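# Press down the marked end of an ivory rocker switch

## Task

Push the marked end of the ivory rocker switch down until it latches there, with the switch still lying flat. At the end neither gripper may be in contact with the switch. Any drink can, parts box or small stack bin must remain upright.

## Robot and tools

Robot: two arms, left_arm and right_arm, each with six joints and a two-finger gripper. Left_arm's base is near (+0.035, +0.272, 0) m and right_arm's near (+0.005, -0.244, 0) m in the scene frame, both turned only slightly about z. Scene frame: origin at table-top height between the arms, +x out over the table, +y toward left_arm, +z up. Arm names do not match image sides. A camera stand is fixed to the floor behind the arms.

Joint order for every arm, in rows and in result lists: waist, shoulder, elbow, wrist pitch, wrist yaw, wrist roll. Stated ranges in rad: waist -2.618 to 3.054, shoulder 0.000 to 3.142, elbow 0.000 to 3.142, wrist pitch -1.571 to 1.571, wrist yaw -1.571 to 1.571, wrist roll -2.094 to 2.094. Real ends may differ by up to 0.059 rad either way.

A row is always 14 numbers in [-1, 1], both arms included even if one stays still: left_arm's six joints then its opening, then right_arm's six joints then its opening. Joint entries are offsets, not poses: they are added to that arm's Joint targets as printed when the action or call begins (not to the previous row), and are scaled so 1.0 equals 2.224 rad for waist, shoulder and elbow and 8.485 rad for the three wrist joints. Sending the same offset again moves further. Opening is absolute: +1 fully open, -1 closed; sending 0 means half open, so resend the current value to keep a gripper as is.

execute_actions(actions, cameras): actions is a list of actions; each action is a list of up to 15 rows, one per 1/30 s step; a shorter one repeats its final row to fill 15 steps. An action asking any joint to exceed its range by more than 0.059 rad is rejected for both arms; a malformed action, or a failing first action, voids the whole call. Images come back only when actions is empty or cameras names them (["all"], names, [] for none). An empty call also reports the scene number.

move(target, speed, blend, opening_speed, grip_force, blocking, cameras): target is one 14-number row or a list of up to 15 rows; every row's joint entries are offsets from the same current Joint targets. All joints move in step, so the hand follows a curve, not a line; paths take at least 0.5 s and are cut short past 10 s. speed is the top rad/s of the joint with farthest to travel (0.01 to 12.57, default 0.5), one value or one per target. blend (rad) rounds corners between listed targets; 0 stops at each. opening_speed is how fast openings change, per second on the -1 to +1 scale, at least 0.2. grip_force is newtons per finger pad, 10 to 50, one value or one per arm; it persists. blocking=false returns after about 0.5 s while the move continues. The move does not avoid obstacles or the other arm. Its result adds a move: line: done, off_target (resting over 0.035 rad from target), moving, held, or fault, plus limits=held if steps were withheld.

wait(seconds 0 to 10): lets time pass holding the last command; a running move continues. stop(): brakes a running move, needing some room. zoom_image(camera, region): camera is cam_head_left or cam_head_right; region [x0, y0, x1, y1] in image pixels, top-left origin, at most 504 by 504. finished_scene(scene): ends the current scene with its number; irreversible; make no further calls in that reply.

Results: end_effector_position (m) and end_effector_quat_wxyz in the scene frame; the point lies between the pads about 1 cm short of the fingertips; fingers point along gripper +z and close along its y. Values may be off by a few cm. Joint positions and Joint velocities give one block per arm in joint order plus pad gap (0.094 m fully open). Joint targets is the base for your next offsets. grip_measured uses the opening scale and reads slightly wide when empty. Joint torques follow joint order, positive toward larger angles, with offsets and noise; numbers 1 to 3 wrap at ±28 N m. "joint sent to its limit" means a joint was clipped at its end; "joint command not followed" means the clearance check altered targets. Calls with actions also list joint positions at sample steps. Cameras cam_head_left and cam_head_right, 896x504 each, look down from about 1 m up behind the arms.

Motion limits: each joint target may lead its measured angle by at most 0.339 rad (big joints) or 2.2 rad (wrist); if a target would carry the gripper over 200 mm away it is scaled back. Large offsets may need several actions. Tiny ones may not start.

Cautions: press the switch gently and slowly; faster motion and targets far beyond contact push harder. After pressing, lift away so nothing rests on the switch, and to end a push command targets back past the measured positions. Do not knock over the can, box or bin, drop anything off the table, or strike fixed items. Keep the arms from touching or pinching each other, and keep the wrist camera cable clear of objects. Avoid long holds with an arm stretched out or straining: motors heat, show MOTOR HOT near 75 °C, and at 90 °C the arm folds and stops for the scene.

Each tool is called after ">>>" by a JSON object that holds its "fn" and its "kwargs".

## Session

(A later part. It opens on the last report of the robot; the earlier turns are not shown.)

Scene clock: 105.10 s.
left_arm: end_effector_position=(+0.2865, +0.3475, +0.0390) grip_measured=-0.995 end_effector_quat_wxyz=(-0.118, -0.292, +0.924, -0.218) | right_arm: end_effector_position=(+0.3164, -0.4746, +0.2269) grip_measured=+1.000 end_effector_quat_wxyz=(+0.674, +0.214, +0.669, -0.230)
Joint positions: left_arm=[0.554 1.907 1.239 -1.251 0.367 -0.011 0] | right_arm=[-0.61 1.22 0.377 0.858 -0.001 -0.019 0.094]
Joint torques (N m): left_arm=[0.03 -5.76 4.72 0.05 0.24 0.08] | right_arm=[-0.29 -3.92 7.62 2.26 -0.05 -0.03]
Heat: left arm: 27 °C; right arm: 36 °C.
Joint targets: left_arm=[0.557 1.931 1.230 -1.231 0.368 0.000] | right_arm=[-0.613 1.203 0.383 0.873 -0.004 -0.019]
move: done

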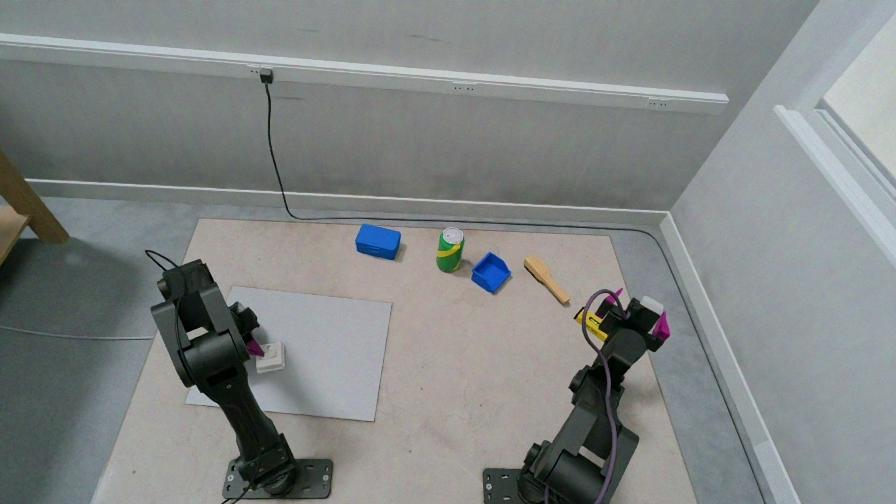

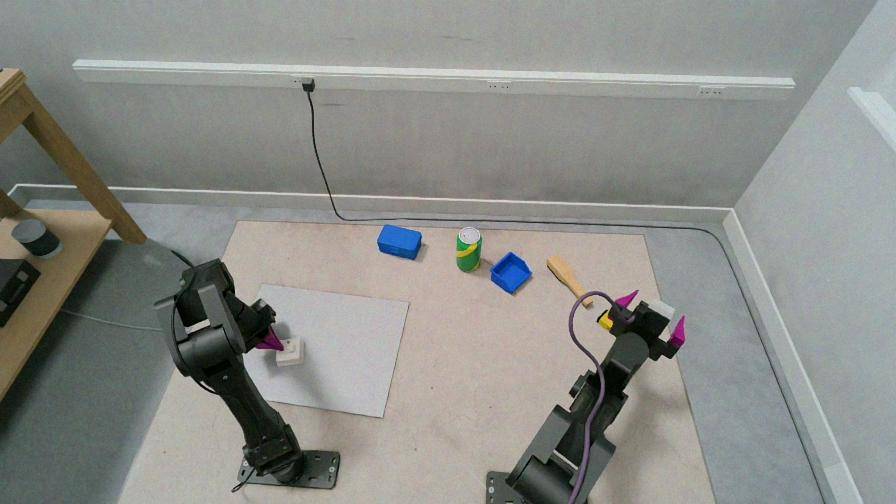

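>>> {"fn": "move", "kwargs": {"target": [0, -0.0319, 0.0411, -0.0156, 0, 0, -1, 0, 0, 0, 0, 0, 0, 1], "speed": 0.1, "cameras": ["all"]}}

>>> {"fn": "zoom_image", "kwargs": {"camera": "cam_head_left", "region": [240, 325, 290, 375]}}

>>> {"fn": "zoom_image", "kwargs": {"camera": "cam_head_right", "region": [260, 320, 310, 370]}}

Scene clock: 109.33 s.
left_arm: end_effector_position=(+0.2834, +0.3457, +0.0565) grip_measured=-0.995 end_effector_quat_wxyz=(-0.137, -0.295, +0.919, -0.222) | right_arm: end_effector_position=(+0.3164, -0.4746, +0.2269) grip_measured=+1.000 end_effector_quat_wxyz=(+0.674, +0.214, +0.669, -0.230)
Joint positions: left_arm=[0.554 1.907 1.298 -1.352 0.367 -0.011 0] | right_arm=[-0.61 1.22 0.377 0.858 -0.001 -0.019 0.094]
Joint torques (N m): left_arm=[0.27 -11.81 7.87 -0.37 0.27 0.07] | right_arm=[-0.28 -3.92 7.64 2.25 -0.05 -0.03]
Heat: left arm: 27 °C; right arm: 36 °C.
Joint targets: left_arm=[0.557 1.860 1.321 -1.364 0.368 0.000] | right_arm=[-0.613 1.203 0.383 0.873 -0.004 -0.019]
move: off_target (left_arm); left_arm: the shoulder is farthest, 0.047 rad from its target

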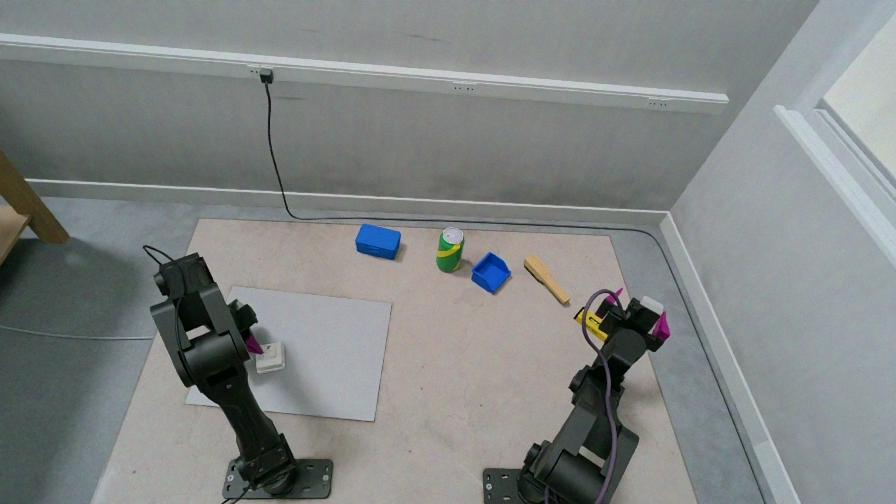

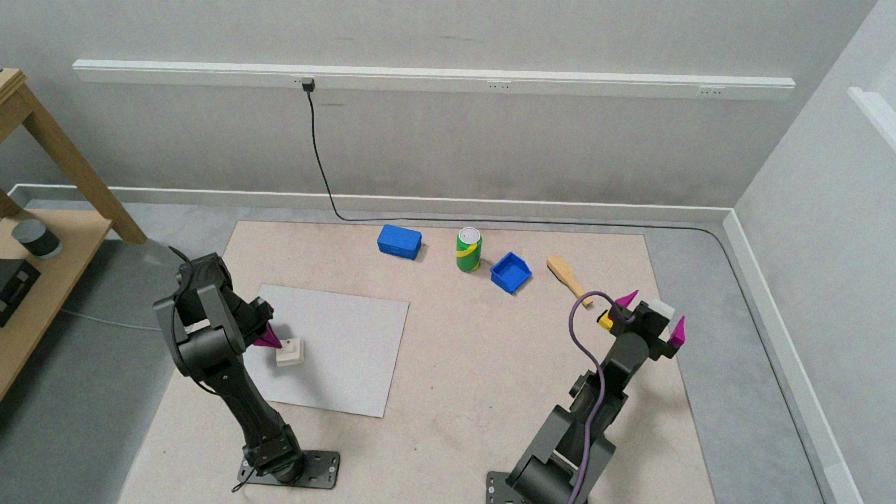

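Scaled by 10.080 from the camera's 896x504 image, which has a finer 1280x720 frame.

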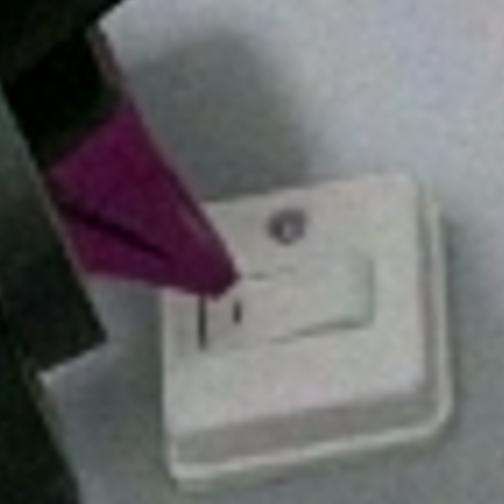

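Scaled by 10.080 from the camera's 896x504 image, which has a finer 1280x720 frame.

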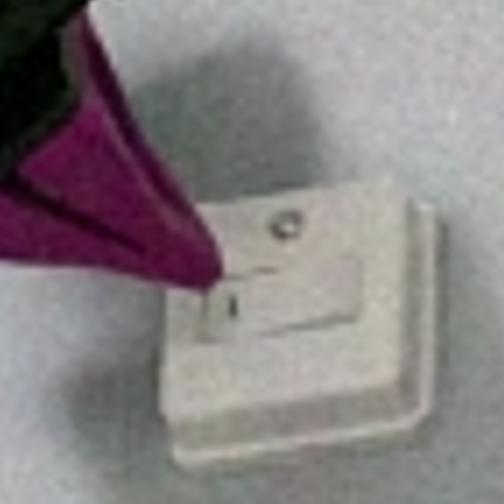

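>>> {"fn": "move", "kwargs": {"target": [[0, -0.045, 0.045, -0.016, 0, 0, -1, 0, 0, 0, 0, 0, 0, 1], [0.1767, -0.045, 0.045, -0.016, 0, 0, -1, 0, 0, 0, 0, 0, 0, 1]], "speed": 0.4, "blend": 0.03, "cameras": ["all"]}}

>>> {"fn": "zoom_image", "kwargs": {"camera": "cam_head_left", "region": [240, 325, 290, 375]}}

>>> {"fn": "zoom_image", "kwargs": {"camera": "cam_head_right", "region": [260, 320, 310, 370]}}

Scene clock: 117.97 s.
left_arm: end_effector_position=(+0.2380, +0.4390, +0.1130) grip_measured=-0.995 end_effector_quat_wxyz=(-0.052, -0.466, +0.854, -0.226) | right_arm: end_effector_position=(+0.3164, -0.4746, +0.2269) grip_measured=+1.000 end_effector_quat_wxyz=(+0.674, +0.214, +0.669, -0.230)
Joint positions: left_arm=[0.95 1.786 1.404 -1.488 0.365 -0.011 0] | right_arm=[-0.61 1.22 0.377 0.858 -0.001 -0.019 0.094]
Joint torques (N m): left_arm=[-0.03 -9.14 7.9 -0.15 0.27 0.07] | right_arm=[-0.28 -3.9 7.64 2.26 -0.05 -0.03]
Heat: left arm: 28 °C; right arm: 36 °C.
Joint targets: left_arm=[0.950 1.760 1.421 -1.499 0.368 0.000] | right_arm=[-0.613 1.203 0.383 0.873 -0.004 -0.019]
move: done

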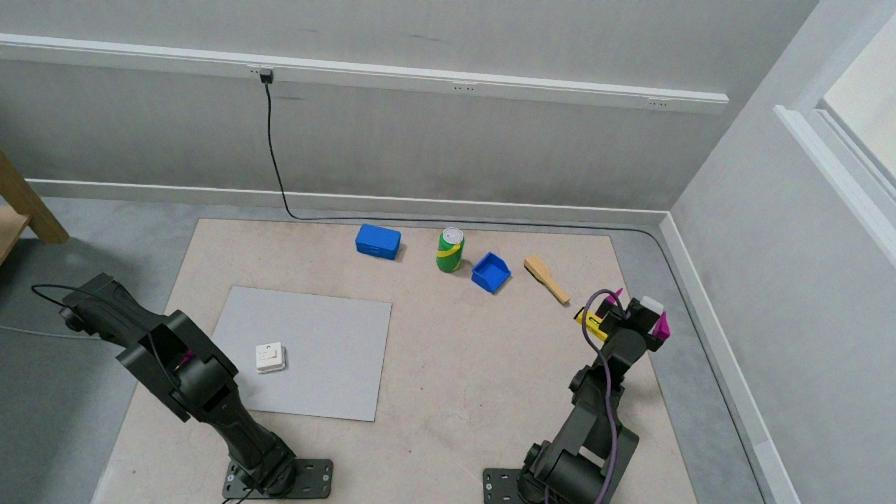

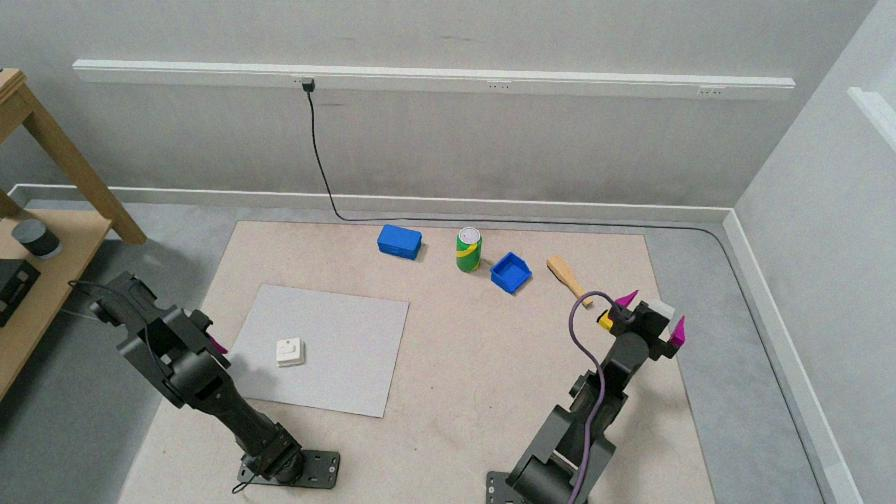

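Scaled by 10.080 from the camera's 896x504 image, which has a finer 1280x720 frame.

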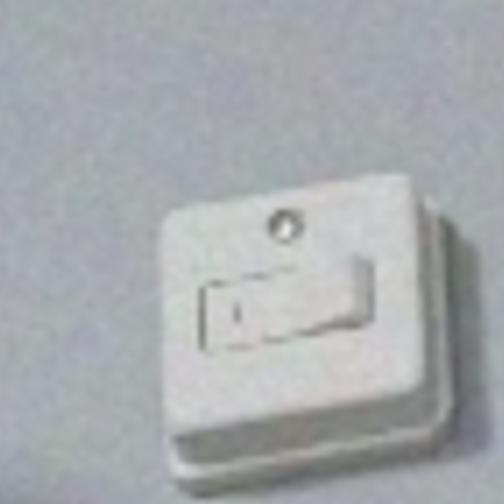

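Scaled by 10.080 from the camera's 896x504 image, which has a finer 1280x720 frame.

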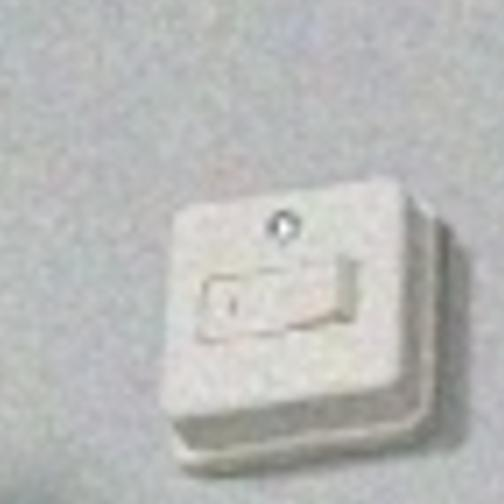

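>>> {"fn": "move", "kwargs": {"target": [[0, 0, 0, 0, 0, 0, -1, 0.2756, 0, 0.1875, -0.1029, -0.0408, 0.0022, -1], [0, 0, 0, 0, 0, 0, -1, 0.2842, 0.368, 0.5505, -0.2814, -0.0429, 0.0022, -1]], "speed": 0.6, "blend": 0.05, "opening_speed": 1.0, "cameras": ["all"]}}

Scene clock: 128.63 s.
left_arm: end_effector_position=(+0.2379, +0.4389, +0.1130) grip_measured=-0.995 end_effector_quat_wxyz=(-0.052, -0.466, +0.854, -0.226) | right_arm: end_effector_position=(+0.2984, -0.1858, +0.0871) grip_measured=-0.996 end_effector_quat_wxyz=(-0.176, +0.038, +0.968, +0.173)
Joint positions: left_arm=[0.95 1.786 1.404 -1.489 0.365 -0.011 0] | right_arm=[0.014 2.001 1.572 -1.503 -0.35 -0.003 0]
Joint torques (N m): left_arm=[0.09 -9.21 7.79 -0.16 0.28 0.09] | right_arm=[0.46 -6.76 8.83 -0.57 -0.42 0]
Heat: left arm: 28 °C; right arm: 36 °C.
Joint targets: left_arm=[0.950 1.760 1.421 -1.500 0.368 0.000] | right_arm=[0.019 2.022 1.608 -1.514 -0.368 0.000]
move: off_target (right_arm); right_arm: the elbow is farthest, 0.036 rad from its target

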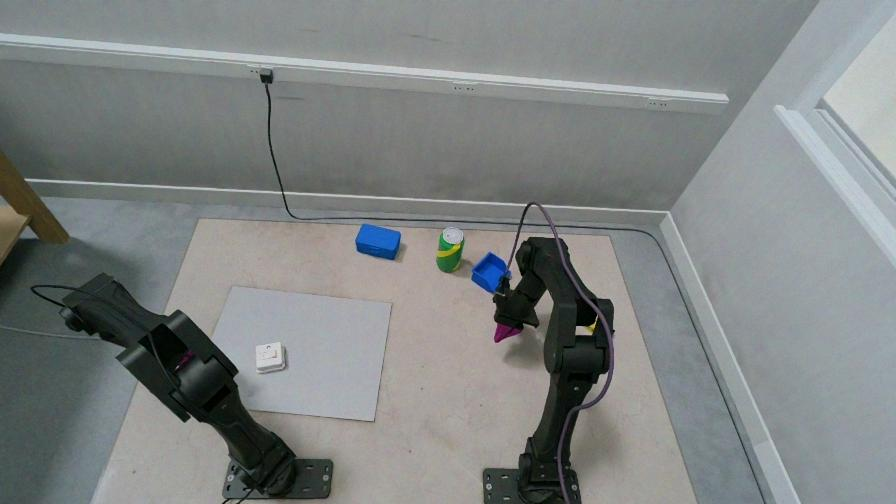

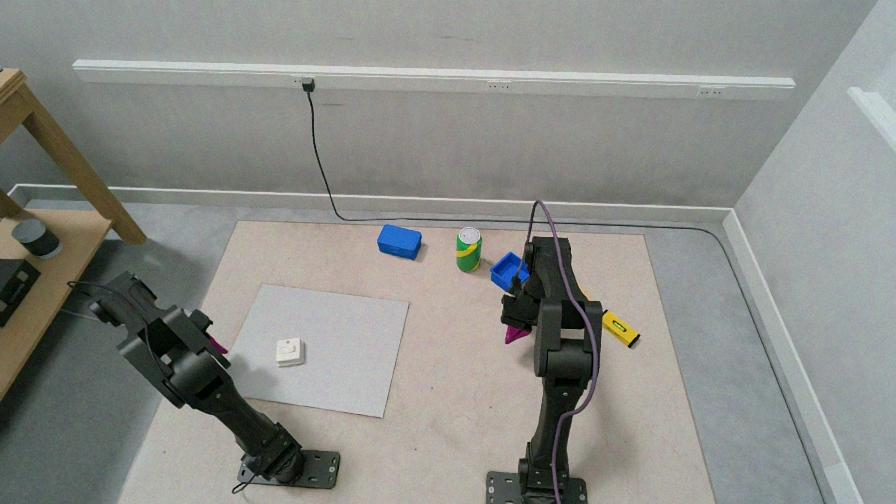

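>>> {"fn": "zoom_image", "kwargs": {"camera": "cam_head_left", "region": [470, 300, 530, 360]}}

>>> {"fn": "zoom_image", "kwargs": {"camera": "cam_head_right", "region": [480, 300, 540, 360]}}

Scaled by 8.400 from the camera's 896x504 image, which has a finer 1280x720 frame.

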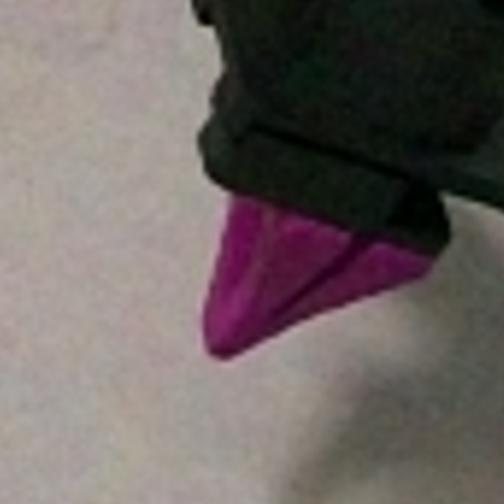

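Scaled by 8.400 from the camera's 896x504 image, which has a finer 1280x720 frame.

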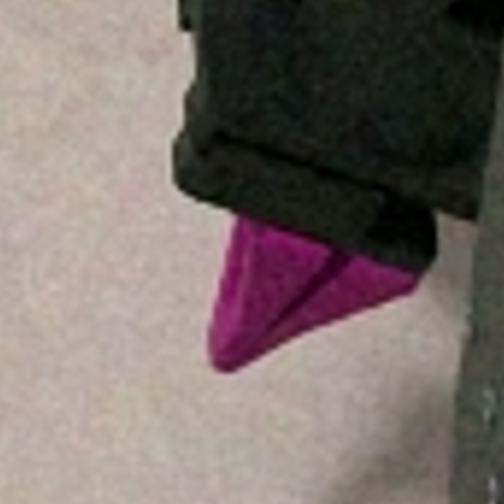

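>>> {"fn": "finished_scene", "kwargs": {"scene": 1}}

The scene is finished: the task was done.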